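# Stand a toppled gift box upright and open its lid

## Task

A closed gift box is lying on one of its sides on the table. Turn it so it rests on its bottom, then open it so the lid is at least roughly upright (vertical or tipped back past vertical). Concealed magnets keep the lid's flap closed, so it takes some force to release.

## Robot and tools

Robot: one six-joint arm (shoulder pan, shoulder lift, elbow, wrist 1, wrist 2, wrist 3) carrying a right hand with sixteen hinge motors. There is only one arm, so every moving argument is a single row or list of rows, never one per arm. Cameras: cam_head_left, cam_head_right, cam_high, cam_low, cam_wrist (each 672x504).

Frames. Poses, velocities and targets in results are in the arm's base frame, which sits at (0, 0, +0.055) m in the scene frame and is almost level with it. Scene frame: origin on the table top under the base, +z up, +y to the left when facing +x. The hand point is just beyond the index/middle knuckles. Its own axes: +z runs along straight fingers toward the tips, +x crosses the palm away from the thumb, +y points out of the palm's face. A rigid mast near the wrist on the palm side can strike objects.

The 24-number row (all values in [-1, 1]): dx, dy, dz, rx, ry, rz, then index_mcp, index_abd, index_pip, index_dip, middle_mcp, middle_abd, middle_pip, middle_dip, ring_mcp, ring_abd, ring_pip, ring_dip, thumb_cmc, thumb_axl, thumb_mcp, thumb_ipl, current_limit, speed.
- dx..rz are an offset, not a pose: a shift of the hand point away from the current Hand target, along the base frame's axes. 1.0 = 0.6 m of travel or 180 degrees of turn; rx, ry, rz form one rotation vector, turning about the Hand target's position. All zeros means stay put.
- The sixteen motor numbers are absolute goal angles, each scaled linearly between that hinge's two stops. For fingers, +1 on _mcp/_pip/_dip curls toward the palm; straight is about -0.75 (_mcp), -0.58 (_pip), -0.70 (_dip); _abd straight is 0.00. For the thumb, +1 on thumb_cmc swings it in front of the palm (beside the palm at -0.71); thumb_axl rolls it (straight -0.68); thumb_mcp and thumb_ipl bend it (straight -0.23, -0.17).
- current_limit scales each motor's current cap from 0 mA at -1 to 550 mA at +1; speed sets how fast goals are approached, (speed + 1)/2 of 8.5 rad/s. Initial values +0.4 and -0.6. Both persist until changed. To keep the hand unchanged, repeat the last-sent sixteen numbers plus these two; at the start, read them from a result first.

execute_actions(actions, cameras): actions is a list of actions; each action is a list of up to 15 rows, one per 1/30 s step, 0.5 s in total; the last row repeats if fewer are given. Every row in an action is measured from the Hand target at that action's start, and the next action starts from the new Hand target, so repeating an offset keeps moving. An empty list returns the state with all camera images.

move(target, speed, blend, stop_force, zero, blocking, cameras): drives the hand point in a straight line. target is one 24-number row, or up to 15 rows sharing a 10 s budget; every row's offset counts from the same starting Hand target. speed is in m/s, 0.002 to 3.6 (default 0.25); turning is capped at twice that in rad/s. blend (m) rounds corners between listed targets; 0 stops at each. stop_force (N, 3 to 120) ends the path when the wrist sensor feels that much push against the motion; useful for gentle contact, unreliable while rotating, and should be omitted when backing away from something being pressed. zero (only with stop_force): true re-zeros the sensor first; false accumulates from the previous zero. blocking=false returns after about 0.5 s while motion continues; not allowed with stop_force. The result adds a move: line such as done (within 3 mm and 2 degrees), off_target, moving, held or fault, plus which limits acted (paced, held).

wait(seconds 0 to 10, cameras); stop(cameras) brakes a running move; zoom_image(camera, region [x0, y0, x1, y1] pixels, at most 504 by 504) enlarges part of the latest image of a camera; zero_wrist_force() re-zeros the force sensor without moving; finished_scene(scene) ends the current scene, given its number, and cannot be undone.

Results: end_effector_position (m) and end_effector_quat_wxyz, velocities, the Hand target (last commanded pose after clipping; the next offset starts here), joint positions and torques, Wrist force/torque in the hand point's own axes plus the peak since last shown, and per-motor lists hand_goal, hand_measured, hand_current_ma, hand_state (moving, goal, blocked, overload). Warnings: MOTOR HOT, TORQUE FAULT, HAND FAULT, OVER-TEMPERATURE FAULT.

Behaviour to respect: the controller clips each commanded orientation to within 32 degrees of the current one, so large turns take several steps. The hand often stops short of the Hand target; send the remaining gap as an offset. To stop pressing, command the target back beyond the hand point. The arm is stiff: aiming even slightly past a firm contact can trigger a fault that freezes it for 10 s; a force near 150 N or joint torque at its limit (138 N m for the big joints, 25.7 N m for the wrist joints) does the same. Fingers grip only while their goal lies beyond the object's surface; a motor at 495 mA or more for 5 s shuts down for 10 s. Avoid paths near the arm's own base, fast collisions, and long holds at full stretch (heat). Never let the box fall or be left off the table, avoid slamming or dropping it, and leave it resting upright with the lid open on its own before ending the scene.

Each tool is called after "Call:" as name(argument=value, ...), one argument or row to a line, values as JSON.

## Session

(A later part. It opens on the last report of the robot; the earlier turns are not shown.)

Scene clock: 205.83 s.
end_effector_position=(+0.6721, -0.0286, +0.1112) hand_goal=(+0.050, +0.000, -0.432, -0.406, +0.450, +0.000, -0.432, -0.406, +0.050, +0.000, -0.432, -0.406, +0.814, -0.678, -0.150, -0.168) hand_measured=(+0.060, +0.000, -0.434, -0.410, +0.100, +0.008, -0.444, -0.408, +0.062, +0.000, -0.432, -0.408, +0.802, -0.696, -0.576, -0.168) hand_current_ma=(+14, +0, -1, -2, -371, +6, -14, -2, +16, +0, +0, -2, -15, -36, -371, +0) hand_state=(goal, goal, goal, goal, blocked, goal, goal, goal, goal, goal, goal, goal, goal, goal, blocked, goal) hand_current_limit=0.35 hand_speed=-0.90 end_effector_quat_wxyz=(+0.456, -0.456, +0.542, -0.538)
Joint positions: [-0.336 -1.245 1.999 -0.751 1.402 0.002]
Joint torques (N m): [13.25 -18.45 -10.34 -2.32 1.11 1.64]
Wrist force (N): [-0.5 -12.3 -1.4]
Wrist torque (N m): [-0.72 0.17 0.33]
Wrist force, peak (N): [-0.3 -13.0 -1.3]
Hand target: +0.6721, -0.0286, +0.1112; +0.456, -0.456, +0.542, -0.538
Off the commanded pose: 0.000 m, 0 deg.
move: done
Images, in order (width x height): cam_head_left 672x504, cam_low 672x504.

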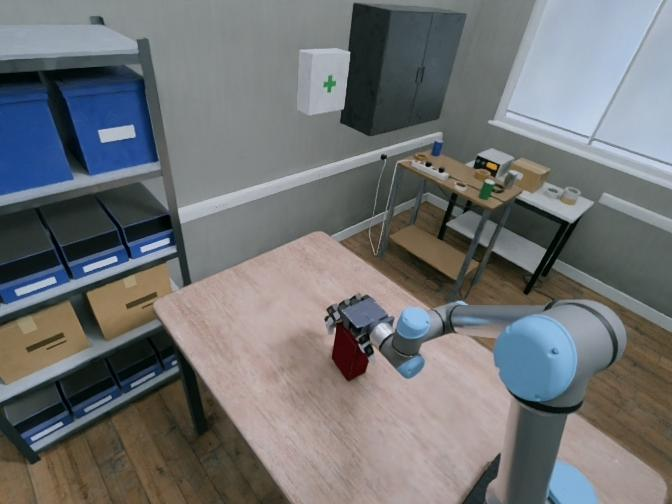

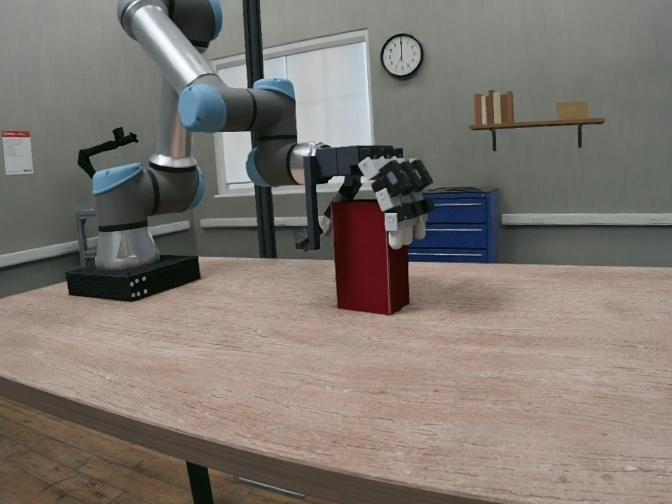

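Call:
move(
  target=[0,0,0,0,0,0,0.05,0,-0.431,-0.406,0.05,0,-0.431,-0.406,0.05,0,-0.431,-0.406,0.814,-0.678,-0.8,-0.168,0.35,-0.9],
)

Call:
move(
  target=[0,0,0,0,0,0,0.05,0,-0.431,-0.406,0.4,0,-0.431,-0.406,0.05,0,-0.431,-0.406,0.75,-0.678,-0.75,0.45,0.35,-0.9],
  cameras=["cam_low","cam_head_left"],
)

Call:
zoom_image(
  camera="cam_low",
  region=[300, 100, 500, 310],
)

Call:
zoom_image(
  camera="cam_head_left",
  region=[270, 270, 390, 400],
)

Scene clock: 215.30 s.
end_effector_position=(+0.6721, -0.0286, +0.1112) hand_goal=(+0.050, +0.000, -0.432, -0.406, +0.050, +0.000, -0.432, -0.406, +0.050, +0.000, -0.432, -0.406, +0.814, -0.678, -0.800, -0.168) hand_measured=(+0.060, +0.000, -0.434, -0.410, +0.062, +0.004, -0.434, -0.408, +0.062, +0.000, -0.432, -0.408, +0.808, -0.680, -0.792, -0.168) hand_current_ma=(+14, +0, -1, -2, +17, +2, -1, -2, +16, +0, +0, -2, -6, -1, +13, +0) hand_state=(goal, goal, goal, goal, goal, goal, goal, goal, goal, goal, goal, goal, goal, goal, goal, goal) hand_current_limit=0.35 hand_speed=-0.90 end_effector_quat_wxyz=(+0.456, -0.456, +0.542, -0.538)
Joint positions: [-0.336 -1.245 1.999 -0.751 1.402 0.002]
Joint torques (N m): [12.53 -22.44 -11.16 -0.57 0.92 1.58]
Wrist force (N): [-1.0 -0.9 1.3]
Wrist torque (N m): [0.32 0.27 0.28]
Wrist force, peak (N): [-0.1 -13.0 -1.3]
Hand target: +0.6721, -0.0286, +0.1112; +0.456, -0.456, +0.542, -0.538
Off the commanded pose: 0.000 m, 0 deg.
move: done

Scene clock: 217.87 s.
end_effector_position=(+0.6721, -0.0286, +0.1112) hand_goal=(+0.050, +0.000, -0.432, -0.406, +0.400, +0.000, -0.432, -0.406, +0.050, +0.000, -0.432, -0.406, +0.750, -0.678, -0.750, +0.450) hand_measured=(+0.060, +0.000, -0.434, -0.410, +0.220, +0.006, -0.468, -0.416, +0.062, +0.000, -0.432, -0.408, +0.740, -0.678, -0.772, +0.406) hand_current_ma=(+14, +0, -1, -2, -371, +5, -68, -12, +16, +0, +0, -2, -12, +0, -49, -144) hand_state=(goal, goal, goal, goal, blocked, goal, blocked, goal, goal, goal, goal, goal, goal, goal, blocked, blocked) hand_current_limit=0.35 hand_speed=-0.90 end_effector_quat_wxyz=(+0.456, -0.456, +0.542, -0.538)
Joint positions: [-0.336 -1.245 1.999 -0.751 1.402 0.002]
Joint torques (N m): [12.96 -23.88 -12.53 -1.76 1.23 1.47]
Wrist force (N): [-0.8 -2.4 2.4]
Wrist torque (N m): [0.44 0.24 0.22]
Wrist force, peak (N): [-0.8 -5.2 2.9]
Hand target: +0.6721, -0.0286, +0.1112; +0.456, -0.456, +0.542, -0.538
Off the commanded pose: 0.000 m, 0 deg.
move: done
Images, in order (width x height): cam_head_left 672x504, cam_low 672x504.

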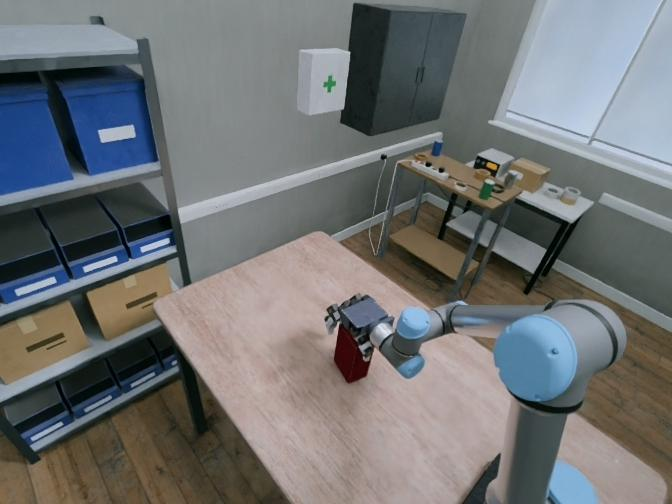

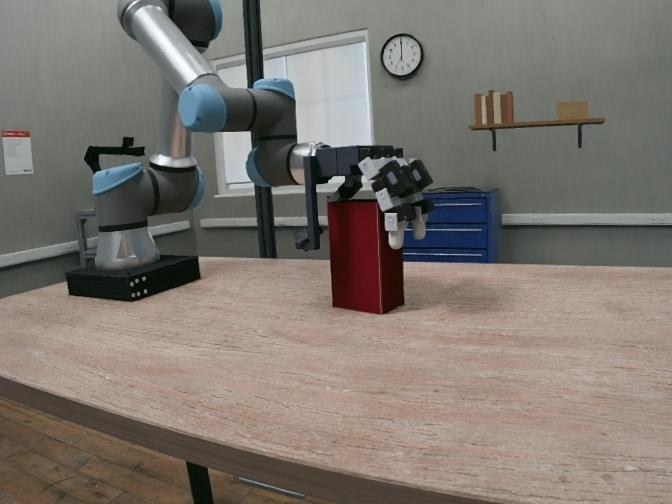

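Scaled by 2.400 from the camera's 672x504 image, which has a finer 960x720 frame.

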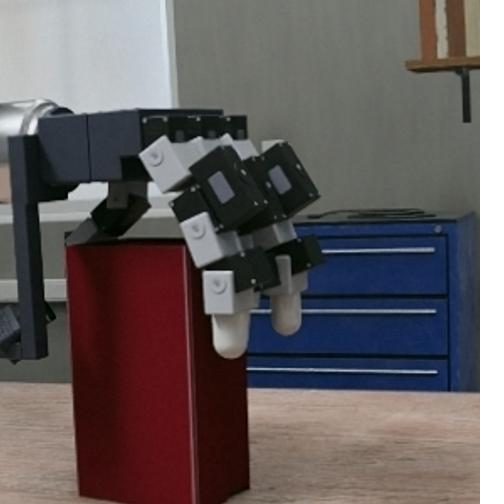

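Scaled by 3.877 from the camera's 672x504 image, which has a finer 960x720 frame.

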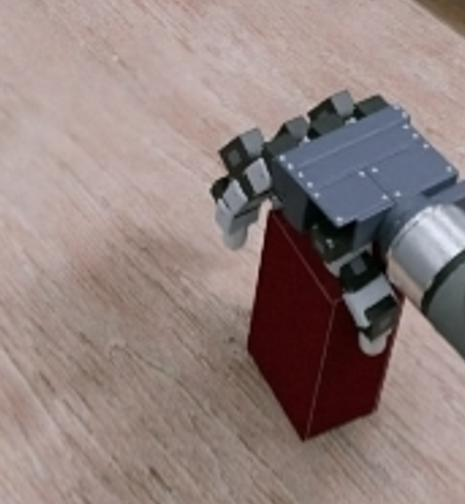

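Call:
move(
  target=[
    [0.006,0.053,0.008,0,0,0,0.05,0,-0.431,-0.406,0.4,0,-0.431,-0.406,0.05,0,-0.431,-0.406,0.75,-0.678,-0.75,0.45,0.35,-0.9],
    [0.011,0.107,0.002,0,0,0,0.05,0,-0.431,-0.406,0.4,0,-0.431,-0.406,0.05,0,-0.431,-0.406,0.75,-0.678,-0.75,0.45,0.35,-0.9],
  ],
  speed=0.06,
  blend=[0.008,0],
  cameras=["cam_low","cam_head_left"],
)

Call:
zoom_image(
  camera="cam_head_left",
  region=[270, 270, 390, 400],
)

Call:
zoom_image(
  camera="cam_low",
  region=[300, 100, 500, 310],
)

Scene clock: 225.80 s.
end_effector_position=(+0.6787, +0.0355, +0.1124) hand_goal=(+0.050, +0.000, -0.432, -0.406, +0.400, +0.000, -0.432, -0.406, +0.050, +0.000, -0.432, -0.406, +0.750, -0.678, -0.750, +0.450) hand_measured=(+0.060, +0.000, -0.434, -0.410, +0.234, +0.012, -0.470, -0.424, +0.062, +0.000, -0.432, -0.408, +0.740, -0.678, -0.780, +0.406) hand_current_ma=(+14, +0, -1, -2, -371, +12, -73, -27, +16, +0, +0, -2, -12, +0, -82, -141) hand_state=(goal, goal, goal, goal, blocked, goal, blocked, goal, goal, goal, goal, goal, goal, goal, blocked, blocked) hand_current_limit=0.35 hand_speed=-0.90 end_effector_quat_wxyz=(+0.457, -0.456, +0.542, -0.538)
Joint positions: [-0.186 -1.228 1.97 -0.739 1.552 0.003]
Joint torques (N m): [14.29 -20.72 -28.05 -4 2.23 0.84]
Wrist force (N): [-0.9 1.2 1.4]
Wrist torque (N m): [0.47 0.26 0.27]
Wrist force, peak (N): [-0.9 -2.7 2.3]
Hand target: +0.6787, +0.0356, +0.1124; +0.456, -0.456, +0.542, -0.538
Off the commanded pose: 0.000 m, 0 deg.
move: done
Images, in order (width x height): cam_head_left 672x504, cam_low 672x504.

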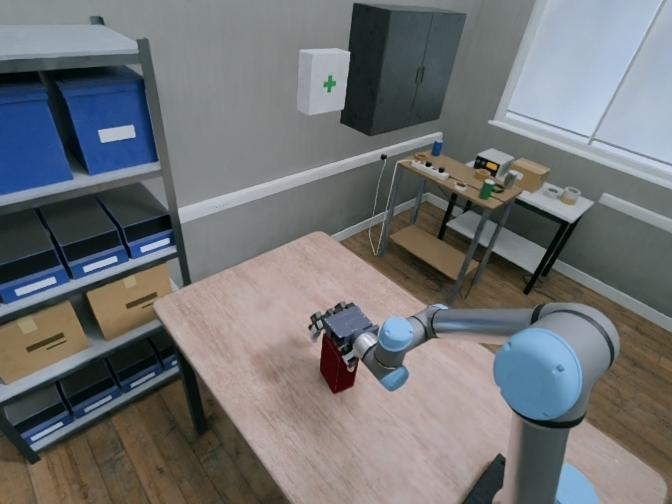

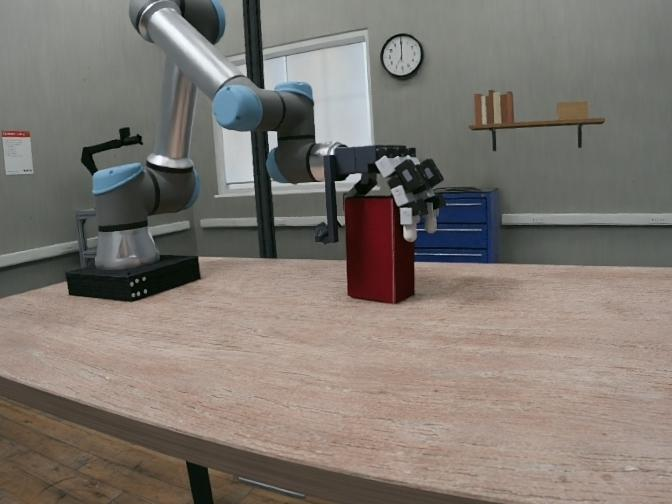

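Scaled by 3.877 from the camera's 672x504 image, which has a finer 960x720 frame.

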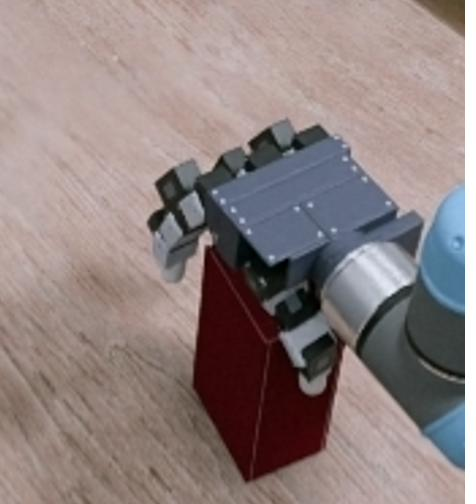

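Scaled by 2.400 from the camera's 672x504 image, which has a finer 960x720 frame.

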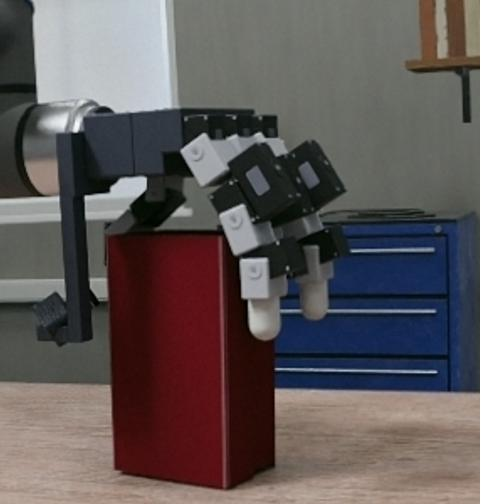

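Call:
move(
  target=[
    [0.0153,0.145,-0.005,-0.166,0.0175,0,0.05,0,-0.431,-0.406,0.4,0,-0.431,-0.406,0.05,0,-0.431,-0.406,0.75,-0.678,-0.75,0.45,0.35,-0.9],
    [0.03,0.285,-0.092,-0.359,0.038,0,0.05,0,-0.431,-0.406,0.4,0,-0.431,-0.406,0.05,0,-0.431,-0.406,0.75,-0.678,-0.75,0.45,0.35,-0.9],
  ],
  speed=0.1,
  blend=[0.01,0],
  cameras=["cam_low","cam_high","cam_head_left"],
)

Call:
zoom_image(
  camera="cam_head_left",
  region=[230, 280, 370, 420],
)

Call:
zoom_image(
  camera="cam_low",
  region=[300, 130, 500, 310],
)

Scene clock: 242.13 s.
end_effector_position=(+0.6967, +0.2066, +0.0572) hand_goal=(+0.050, +0.000, -0.432, -0.406, +0.400, +0.000, -0.432, -0.406, +0.050, +0.000, -0.432, -0.406, +0.750, -0.678, -0.750, +0.450) hand_measured=(+0.058, +0.000, -0.434, -0.410, +0.238, -0.004, -0.472, -0.426, +0.058, +0.000, -0.432, -0.408, +0.714, -0.674, -0.786, +0.414) hand_current_ma=(+8, +0, -1, -2, -371, -3, -81, -31, +9, +0, +0, -2, -74, +4, -105, -105) hand_state=(goal, goal, goal, goal, blocked, goal, blocked, blocked, goal, goal, goal, goal, blocked, goal, blocked, blocked) hand_current_limit=0.35 hand_speed=-0.90 end_effector_quat_wxyz=(-0.111, +0.659, -0.195, +0.718)
Joint positions: [0.331 -0.869 1.687 -0.879 2.036 -1.158]
Joint torques (N m): [14.19 -33.02 -27.03 -3.67 2.14 -2.43]
Wrist force (N): [-0.6 0.6 0.4]
Wrist torque (N m): [0.34 0.49 0.46]
Wrist force, peak (N): [0.9 -8.6 2.5]
Hand target: +0.6967, +0.2066, +0.0572; -0.111, +0.659, -0.195, +0.718
Off the commanded pose: 0.000 m, 0 deg.
move: done
Images, in order (width x height): cam_head_left 672x504, cam_high 672x504, cam_low 672x504.

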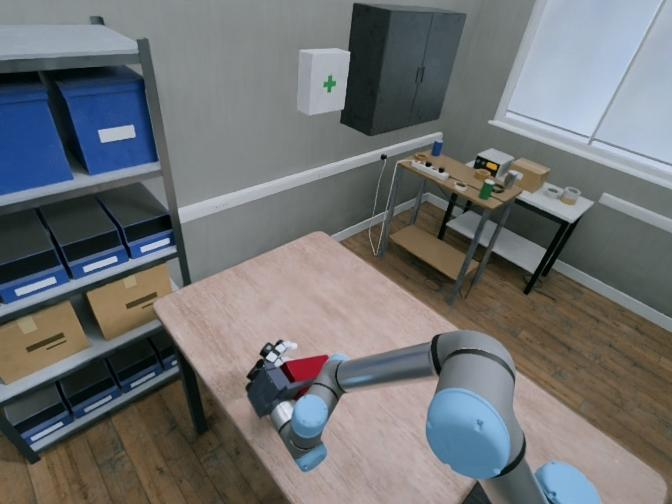

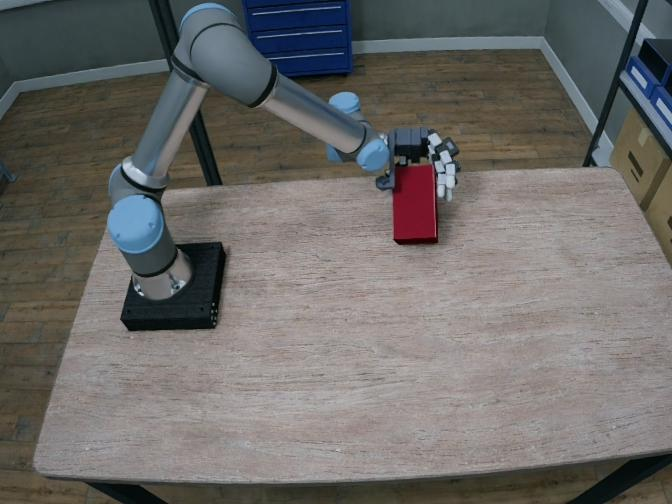

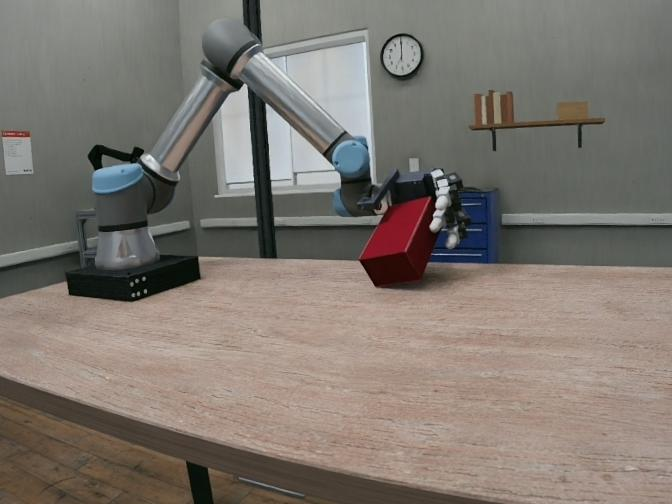

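Scaled by 3.600 from the camera's 672x504 image, which has a finer 960x720 frame.

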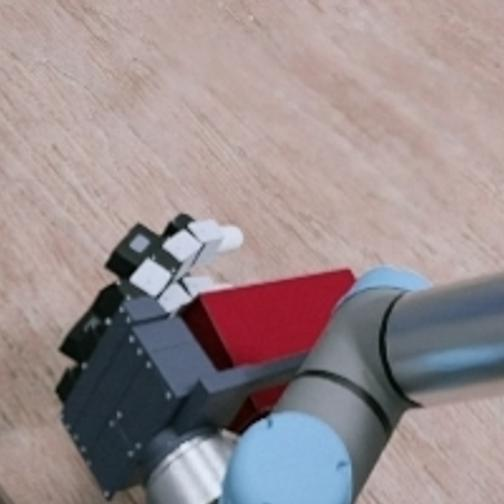

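Scaled by 2.520 from the camera's 672x504 image, which has a finer 960x720 frame.

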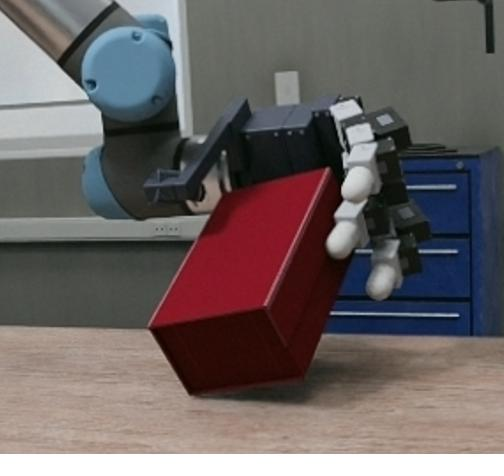

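Call:
move(
  target=[0.004,-0.01,-0.068,-0.094,0.01,0,0.05,0,-0.431,-0.406,0.4,0,-0.431,-0.406,0.05,0,-0.431,-0.406,0.75,-0.678,-0.75,0.45,0.35,-0.9],
  speed=0.06,
  stop_force=15,
  cameras=["cam_low","cam_high"],
)

Call:
zoom_image(
  camera="cam_low",
  region=[300, 130, 500, 310],
)

Scene clock: 249.70 s.
end_effector_position=(+0.6991, +0.2006, +0.0164) hand_goal=(+0.050, +0.000, -0.432, -0.406, +0.400, +0.000, -0.432, -0.406, +0.050, +0.000, -0.432, -0.406, +0.750, -0.678, -0.750, +0.450) hand_measured=(+0.054, -0.002, -0.434, -0.410, +0.238, -0.006, -0.472, -0.426, +0.056, -0.002, -0.432, -0.408, +0.710, -0.674, -0.786, +0.414) hand_current_ma=(+4, +0, -1, -2, -371, -5, -81, -31, +5, -1, +0, -2, -82, +4, -105, -105) hand_state=(goal, goal, goal, goal, blocked, goal, blocked, blocked, goal, goal, goal, goal, blocked, goal, blocked, blocked) hand_current_limit=0.35 hand_speed=-0.90 end_effector_quat_wxyz=(-0.009, +0.680, -0.089, +0.728)
Joint positions: [0.335 -0.746 1.675 -0.997 2.023 -1.457]
Joint torques (N m): [-13.29 -36.66 -24.94 -3.83 -2.47 -2.84]
Wrist force (N): [-0.8 0.1 -0.3]
Wrist torque (N m): [0.26 0.57 0.39]
Wrist force, peak (N): [-1.1 0.5 0.3]
Hand target: +0.6991, +0.2006, +0.0164; -0.009, +0.680, -0.089, +0.728
Off the commanded pose: 0.000 m, 0 deg.
move: done
Images, in order (width x height): cam_high 672x504, cam_low 672x504.

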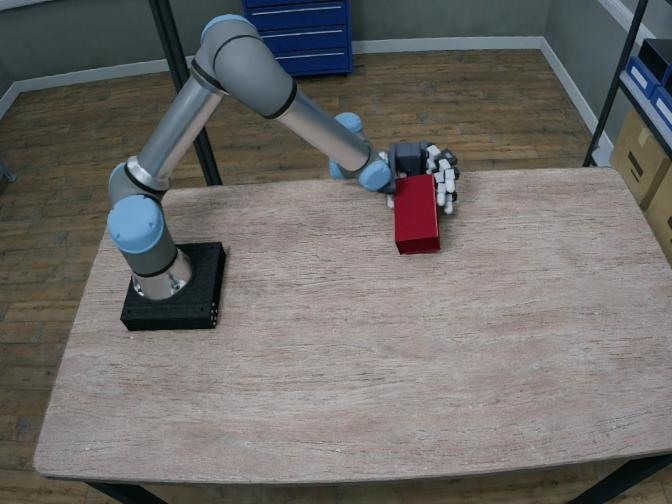

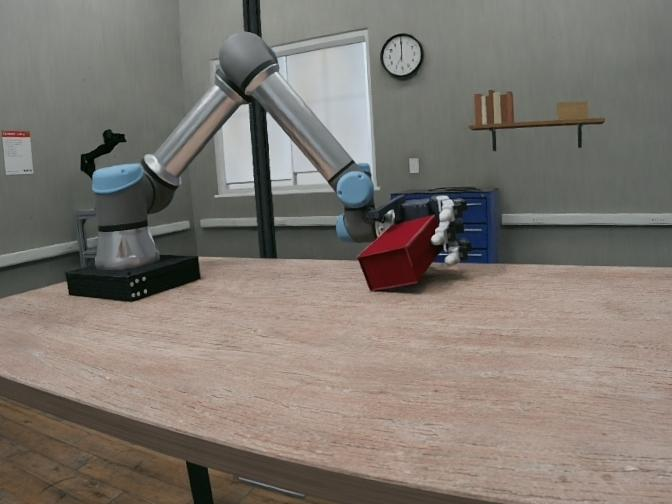

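Scaled by 2.520 from the camera's 672x504 image, which has a finer 960x720 frame.

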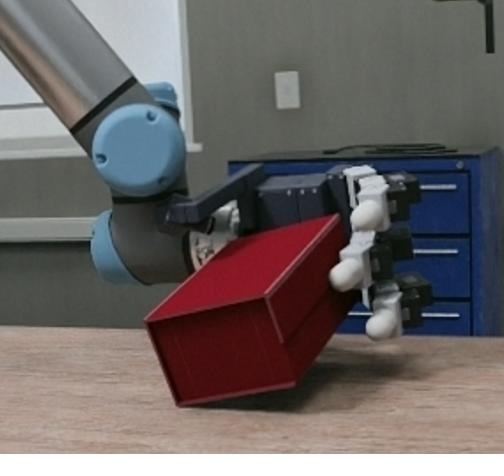

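Call:
move(
  target=[0,-0.01,-0.06,0,0,0,0.05,0,-0.431,-0.406,0.4,0,-0.431,-0.406,0.05,0,-0.431,-0.406,0.75,-0.678,-0.75,0.45,0.1,-0.9],
  speed=0.04,
  stop_force=8,
  cameras=["cam_low","cam_head_left"],
)

Call:
zoom_image(
  camera="cam_low",
  region=[300, 130, 500, 310],
)

Call:
zoom_image(
  camera="cam_head_left",
  region=[230, 300, 370, 440],
)

Scene clock: 257.07 s.
end_effector_position=(+0.6990, +0.1948, -0.0182) hand_goal=(+0.050, +0.000, -0.432, -0.406, +0.400, +0.000, -0.432, -0.406, +0.050, +0.000, -0.432, -0.406, +0.750, -0.678, -0.750, +0.450) hand_measured=(+0.050, +0.038, -0.434, -0.406, +0.238, -0.008, -0.472, -0.422, +0.054, -0.002, -0.432, -0.408, +0.764, -0.678, -0.794, +0.414) hand_current_ma=(+0, +62, -1, +0, -303, -6, -81, -22, +5, -1, +0, -2, +21, +0, -132, -105) hand_state=(goal, blocked, goal, goal, blocked, goal, blocked, goal, goal, goal, goal, goal, goal, goal, blocked, blocked) hand_current_limit=0.10 hand_speed=-0.90 end_effector_quat_wxyz=(-0.009, +0.680, -0.089, +0.728)
Joint positions: [0.325 -0.683 1.677 -1.061 2.013 -1.456]
Joint torques (N m): [17.21 -60.21 -5.07 -0.22 1.9 0.83]
Wrist force (N): [2.8 0.6 -0.1]
Wrist torque (N m): [0.26 0.39 0.14]
Wrist force, peak (N): [7.2 -2.6 0.5]
Hand target: +0.6990, +0.1948, -0.0182; -0.009, +0.680, -0.089, +0.728 (not the last commanded pose)
Off the commanded pose: 0.001 m, 0 deg.
move: contact
Images, in order (width x height): cam_head_left 672x504, cam_low 672x504.

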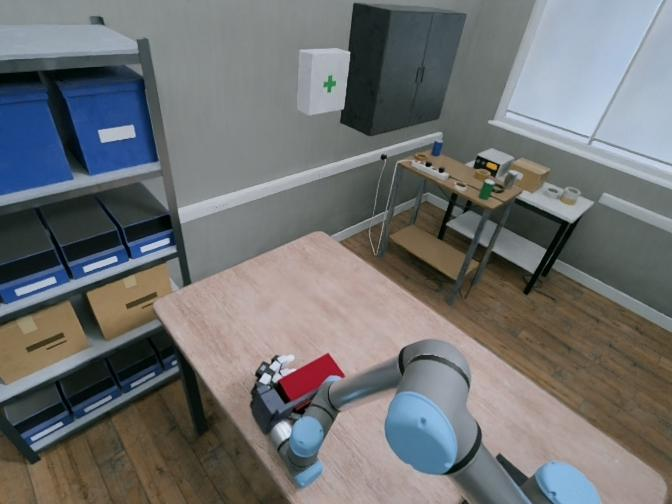

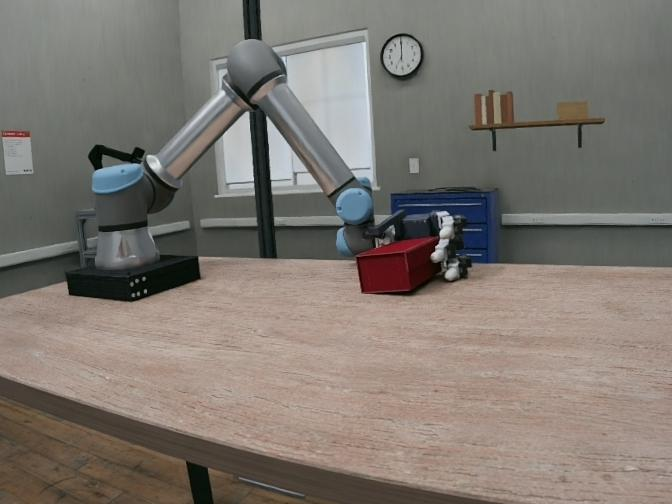

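Scaled by 2.520 from the camera's 672x504 image, which has a finer 960x720 frame.

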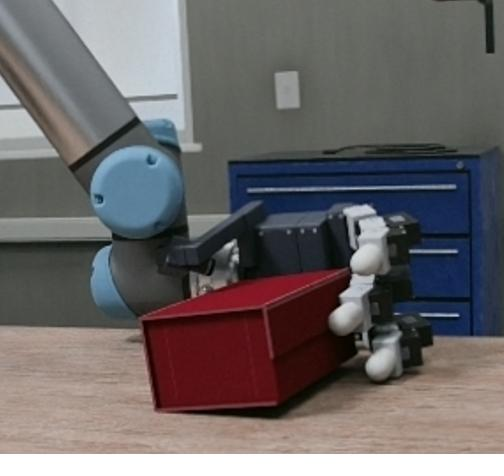

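Scaled by 3.600 from the camera's 672x504 image, which has a finer 960x720 frame.

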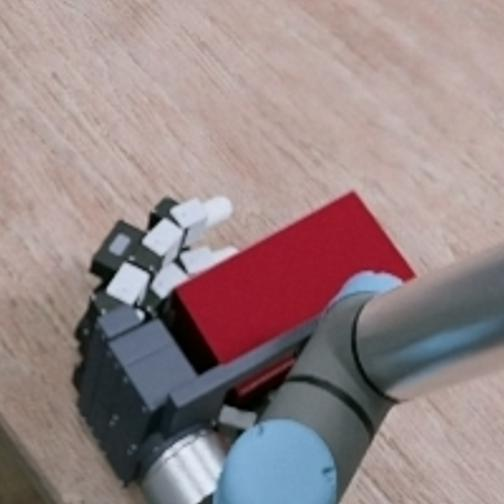

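Call:
move(
  target=[0,0,0,0,0,0,0.0,0,-0.431,-0.406,0.05,0,-0.431,-0.406,0.05,0,-0.431,-0.406,0.75,-0.678,-0.8,0.1,0.4,-0.9],
)

Call:
move(
  target=[
    [0.01,0.0,0.15,0,0,0,0.0,0,-0.431,-0.406,0.05,0,-0.431,-0.406,0.05,0,-0.431,-0.406,0.75,-0.678,-0.8,0.1,0.4,-0.9],
    [0.0,-0.1,0.45,0,0,0,0.0,0,-0.431,-0.406,0.05,0,-0.431,-0.406,0.05,0,-0.431,-0.406,0.75,-0.678,-0.8,0.1,0.4,-0.9],
  ],
  speed=[0.08,0.25],
  blend=[0.03,0],
  cameras=["cam_low","cam_high","cam_head_left"],
)

Call:
zoom_image(
  camera="cam_low",
  region=[300, 130, 500, 310],
)

Call:
zoom_image(
  camera="cam_head_left",
  region=[230, 300, 370, 440],
)

Call:
zoom_image(
  camera="cam_high",
  region=[360, 140, 500, 280],
)

Scene clock: 264.87 s.
end_effector_position=(+0.6990, +0.1948, -0.0182) hand_goal=(+0.000, +0.000, -0.432, -0.406, +0.050, +0.000, -0.432, -0.406, +0.050, +0.000, -0.432, -0.406, +0.750, -0.678, -0.800, +0.100) hand_measured=(+0.014, +0.030, -0.432, -0.406, +0.054, -0.010, -0.434, -0.408, +0.054, -0.002, -0.432, -0.408, +0.744, -0.678, -0.804, +0.102) hand_current_ma=(+19, +46, +0, +0, +4, -9, -2, -2, +5, -1, +0, -2, -5, +0, -4, +2) hand_state=(goal, blocked, goal, goal, goal, goal, goal, goal, goal, goal, goal, goal, goal, goal, goal, goal) hand_current_limit=0.40 hand_speed=-0.90 end_effector_quat_wxyz=(-0.009, +0.680, -0.089, +0.728)
Joint positions: [0.325 -0.683 1.677 -1.061 2.013 -1.456]
Joint torques (N m): [12.56 -57.66 -5.88 -0.53 1.69 -0.92]
Wrist force (N): [2.5 -0.4 -0.4]
Wrist torque (N m): [0.22 0.48 0.19]
Wrist force, peak (N): [3.7 0.5 -0.2]
Hand target: +0.6990, +0.1948, -0.0182; -0.009, +0.680, -0.089, +0.728
Off the commanded pose: 0.000 m, 0 deg.
move: done

Scene clock: 267.33 s.
end_effector_position=(+0.6990, +0.1348, +0.2518) hand_goal=(+0.000, +0.000, -0.432, -0.406, +0.050, +0.000, -0.432, -0.406, +0.050, +0.000, -0.432, -0.406, +0.750, -0.678, -0.800, +0.100) hand_measured=(+0.004, -0.002, -0.432, -0.406, +0.054, -0.010, -0.434, -0.408, +0.054, -0.002, -0.432, -0.408, +0.742, -0.676, -0.802, +0.102) hand_current_ma=(+4, -1, +0, +0, +4, -9, -2, -2, +4, -1, +0, -2, -7, +1, -2, +2) hand_state=(goal, goal, goal, goal, goal, goal, goal, goal, goal, goal, goal, goal, goal, goal, goal, goal) hand_current_limit=0.40 hand_speed=-0.90 end_effector_quat_wxyz=(-0.009, +0.680, -0.089, +0.728)
Joint positions: [0.217 -1.17 1.652 -0.546 1.905 -1.449]
Joint torques (N m): [-14.66 -50.33 -31.69 0 -2.23 1.75]
Wrist force (N): [1.0 -0.7 -0.2]
Wrist torque (N m): [0.23 0.46 0.15]
Wrist force, peak (N): [3.1 -0.4 -0.3]
Hand target: +0.6990, +0.1348, +0.2518; -0.009, +0.680, -0.089, +0.728
Off the commanded pose: 0.000 m, 0 deg.
move: done
Images, in order (width x height): cam_head_left 672x504, cam_high 672x504, cam_low 672x504.

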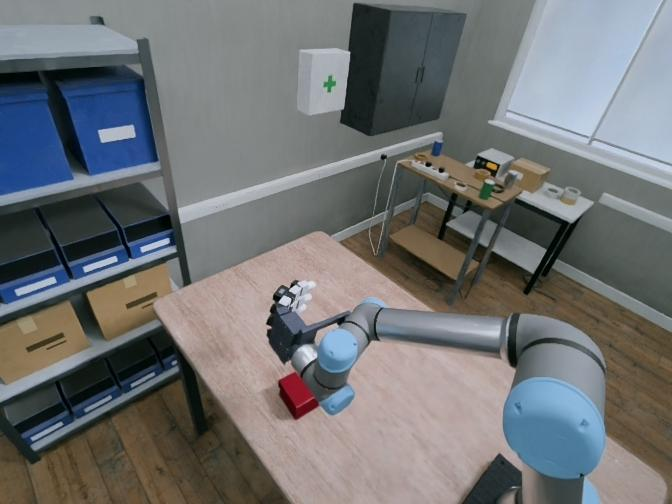

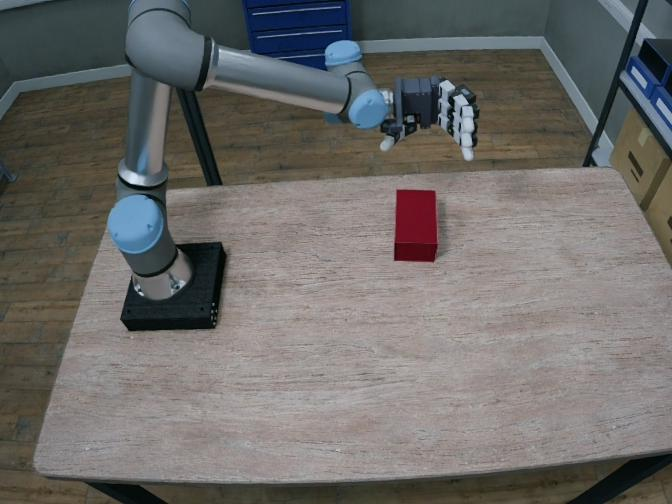

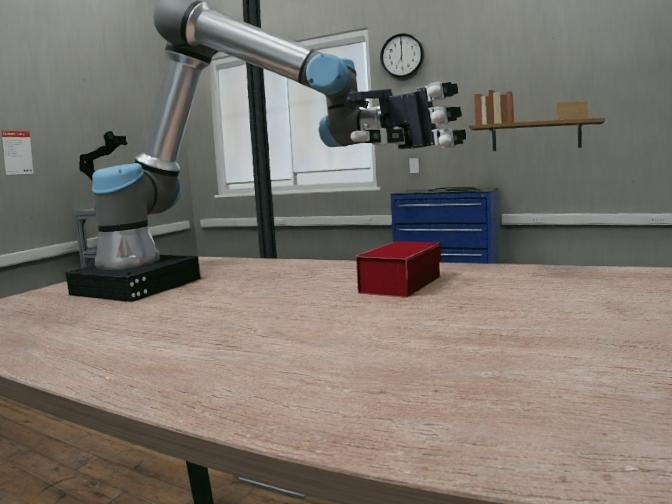

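Scaled by 2.520 from the camera's 672x504 image, which has a finer 960x720 frame.

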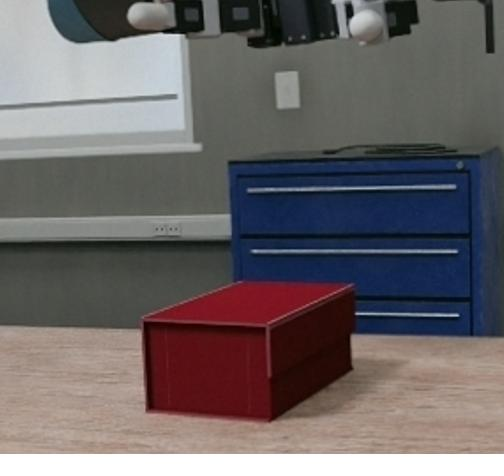

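Scaled by 3.600 from the camera's 672x504 image, which has a finer 960x720 frame.

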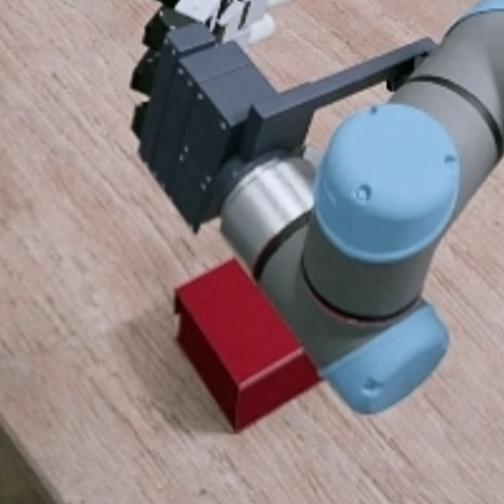

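Scaled by 3.600 from the camera's 672x504 image, which has a finer 960x720 frame.

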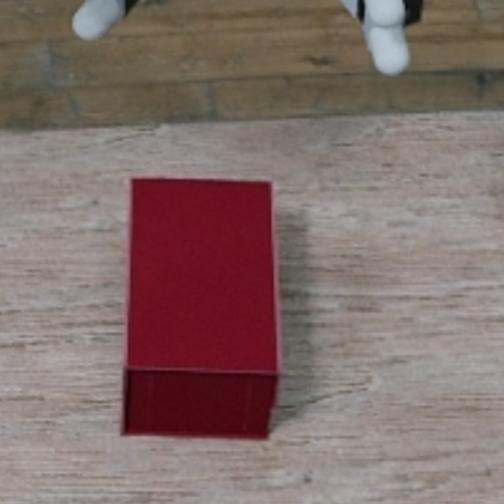

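Call:
move(
  target=[0.033,-0.041,-0.18,0.4577,0.0173,0.0035,0.1,0,-0.431,-0.406,0.1,0,-0.431,-0.406,0.05,0,-0.431,-0.406,0.75,-0.678,-0.85,0.1,0.4,-0.6],
  speed=0.35,
  cameras=["cam_low","cam_high","cam_head_left"],
)

Call:
zoom_image(
  camera="cam_low",
  region=[300, 130, 500, 310],
)

Call:
zoom_image(
  camera="cam_head_left",
  region=[230, 300, 370, 440],
)

Call:
zoom_image(
  camera="cam_high",
  region=[360, 140, 500, 280],
)

Scene clock: 290.27 s.
end_effector_position=(+0.7188, +0.1102, +0.1438) hand_goal=(+0.100, +0.000, -0.432, -0.406, +0.100, +0.000, -0.432, -0.406, +0.050, +0.000, -0.432, -0.406, +0.750, -0.678, -0.850, +0.100) hand_measured=(+0.102, -0.002, -0.432, -0.406, +0.102, -0.004, -0.434, -0.408, +0.054, -0.002, -0.432, -0.408, +0.744, -0.676, -0.848, +0.102) hand_current_ma=(+1, -1, +0, +0, +1, -2, -1, -2, +4, -1, +0, -2, -4, +1, +2, +2) hand_state=(goal, goal, goal, goal, goal, goal, goal, goal, goal, goal, goal, goal, goal, goal, goal, goal) hand_current_limit=0.40 hand_speed=-0.60 end_effector_quat_wxyz=(-0.456, +0.524, -0.543, +0.472)
Joint positions: [-0.077 -1.167 1.686 -0.381 1.53 -0.005]
Joint torques (N m): [-13.16 -25.54 -12.43 -3.25 -2.31 2.16]
Wrist force (N): [-0.9 -0.6 0.7]
Wrist torque (N m): [0.40 0.20 0.18]
Wrist force, peak (N): [1.4 -0.9 -0.2]
Hand target: +0.7188, +0.1102, +0.1438; -0.456, +0.524, -0.543, +0.472
Off the commanded pose: 0.000 m, 0 deg.
move: done
Images, in order (width x height): cam_head_left 672x504, cam_high 672x504, cam_low 672x504.

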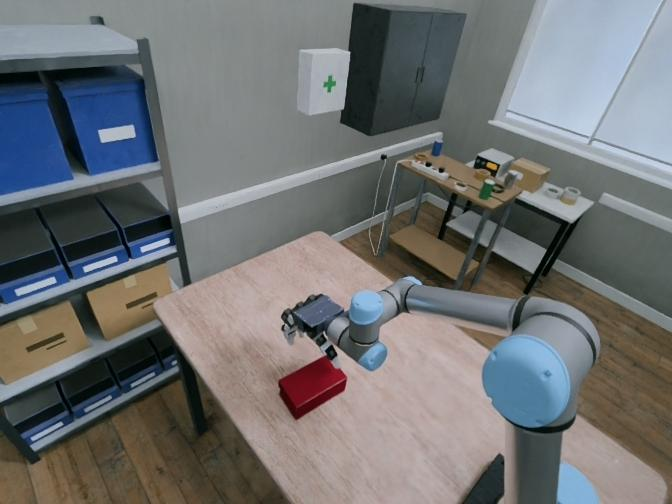

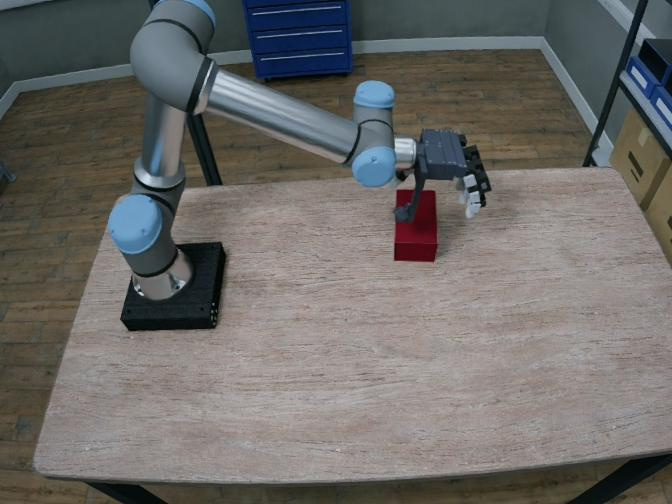

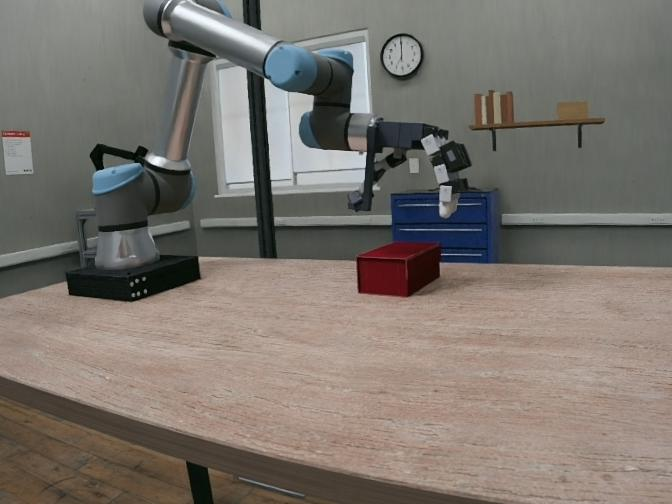

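Scaled by 2.520 from the camera's 672x504 image, which has a finer 960x720 frame.

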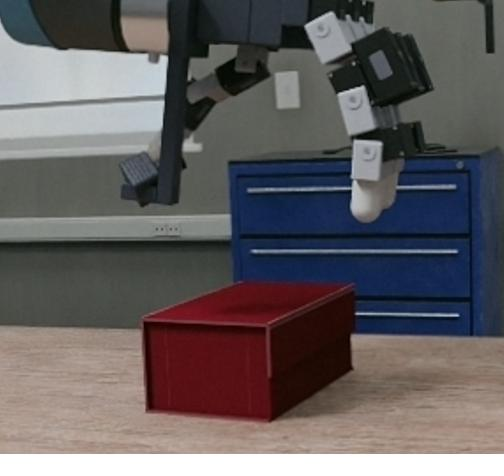

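Scaled by 3.600 from the camera's 672x504 image, which has a finer 960x720 frame.

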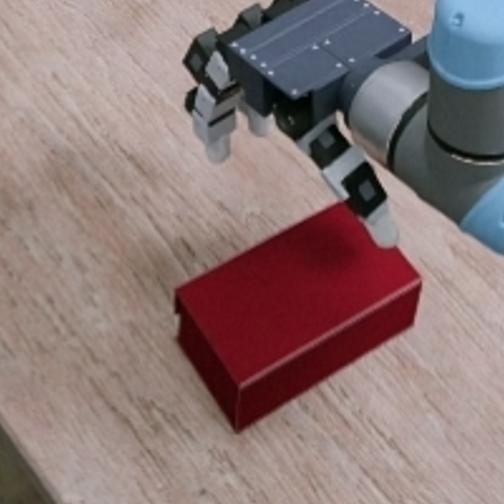

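Scaled by 3.600 from the camera's 672x504 image, which has a finer 960x720 frame.

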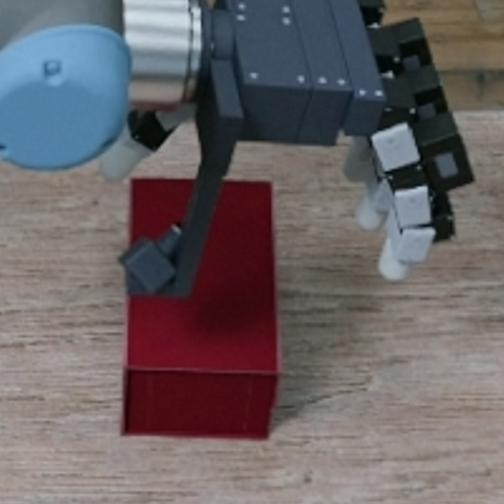

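Call:
move(
  target=[-0.03,-0.01,-0.17,0,0,0,0.1,0,-0.431,-0.406,0.1,0,-0.431,-0.406,0.05,0,-0.431,-0.406,0.75,-0.678,-0.85,0.1,0.4,-0.6],
  stop_force=5,
  speed=0.1,
  cameras=["cam_high","cam_low"],
)

Call:
zoom_image(
  camera="cam_high",
  region=[360, 140, 500, 280],
)

Call:
zoom_image(
  camera="cam_low",
  region=[300, 130, 500, 310],
)

Scene clock: 311.53 s.
end_effector_position=(+0.7008, +0.1042, +0.0418) hand_goal=(+0.100, +0.000, -0.432, -0.406, +0.100, +0.000, -0.432, -0.406, +0.050, +0.000, -0.432, -0.406, +0.750, -0.678, -0.850, +0.100) hand_measured=(+0.102, -0.002, -0.432, -0.406, +0.102, -0.002, -0.434, -0.408, +0.054, -0.002, -0.432, -0.408, +0.746, -0.676, -0.848, +0.102) hand_current_ma=(+1, -1, +0, +0, +1, -2, -1, -2, +4, -1, +0, -2, -4, +1, +2, +2) hand_state=(goal, goal, goal, goal, goal, goal, goal, goal, goal, goal, goal, goal, goal, goal, goal, goal) hand_current_limit=0.40 hand_speed=-0.60 end_effector_quat_wxyz=(-0.456, +0.524, -0.543, +0.472)
Joint positions: [-0.092 -1.056 1.836 -0.641 1.515 -0.007]
Joint torques (N m): [-13.85 -25.1 -8.09 -3.12 -2.3 -0.33]
Wrist force (N): [-0.8 -0.9 0.6]
Wrist torque (N m): [0.36 0.22 0.25]
Wrist force, peak (N): [-0.7 -1.6 1.0]
Hand target: +0.7008, +0.1042, +0.0418; -0.456, +0.524, -0.543, +0.472
Off the commanded pose: 0.000 m, 0 deg.
move: done
Images, in order (width x height): cam_high 672x504, cam_low 672x504.

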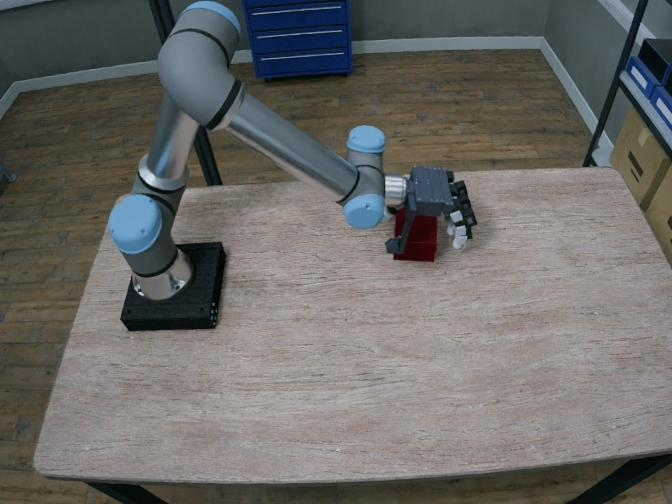

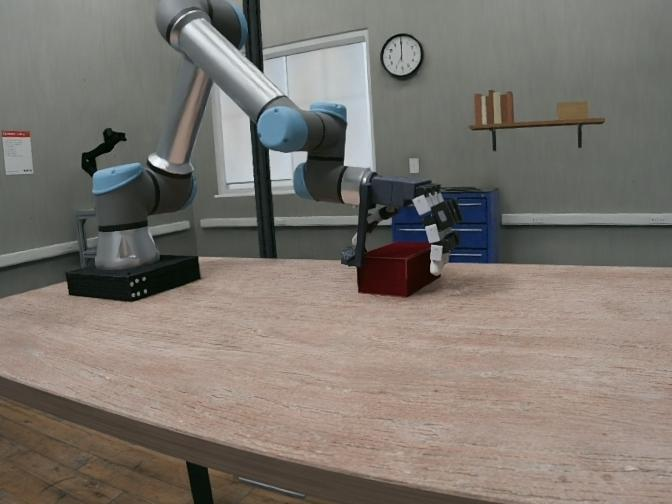

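Scaled by 3.600 from the camera's 672x504 image, which has a finer 960x720 frame.

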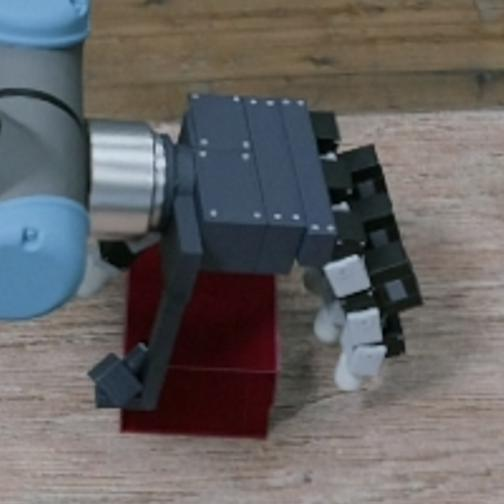

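Scaled by 2.520 from the camera's 672x504 image, which has a finer 960x720 frame.

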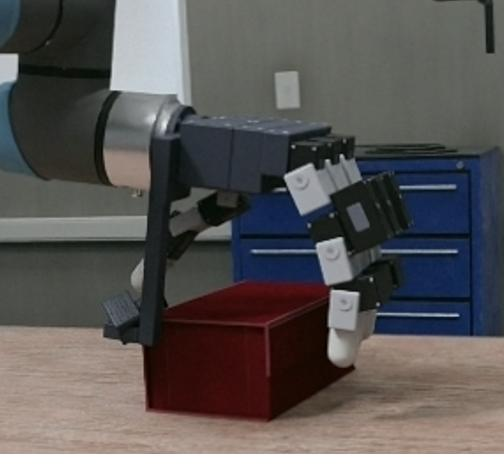

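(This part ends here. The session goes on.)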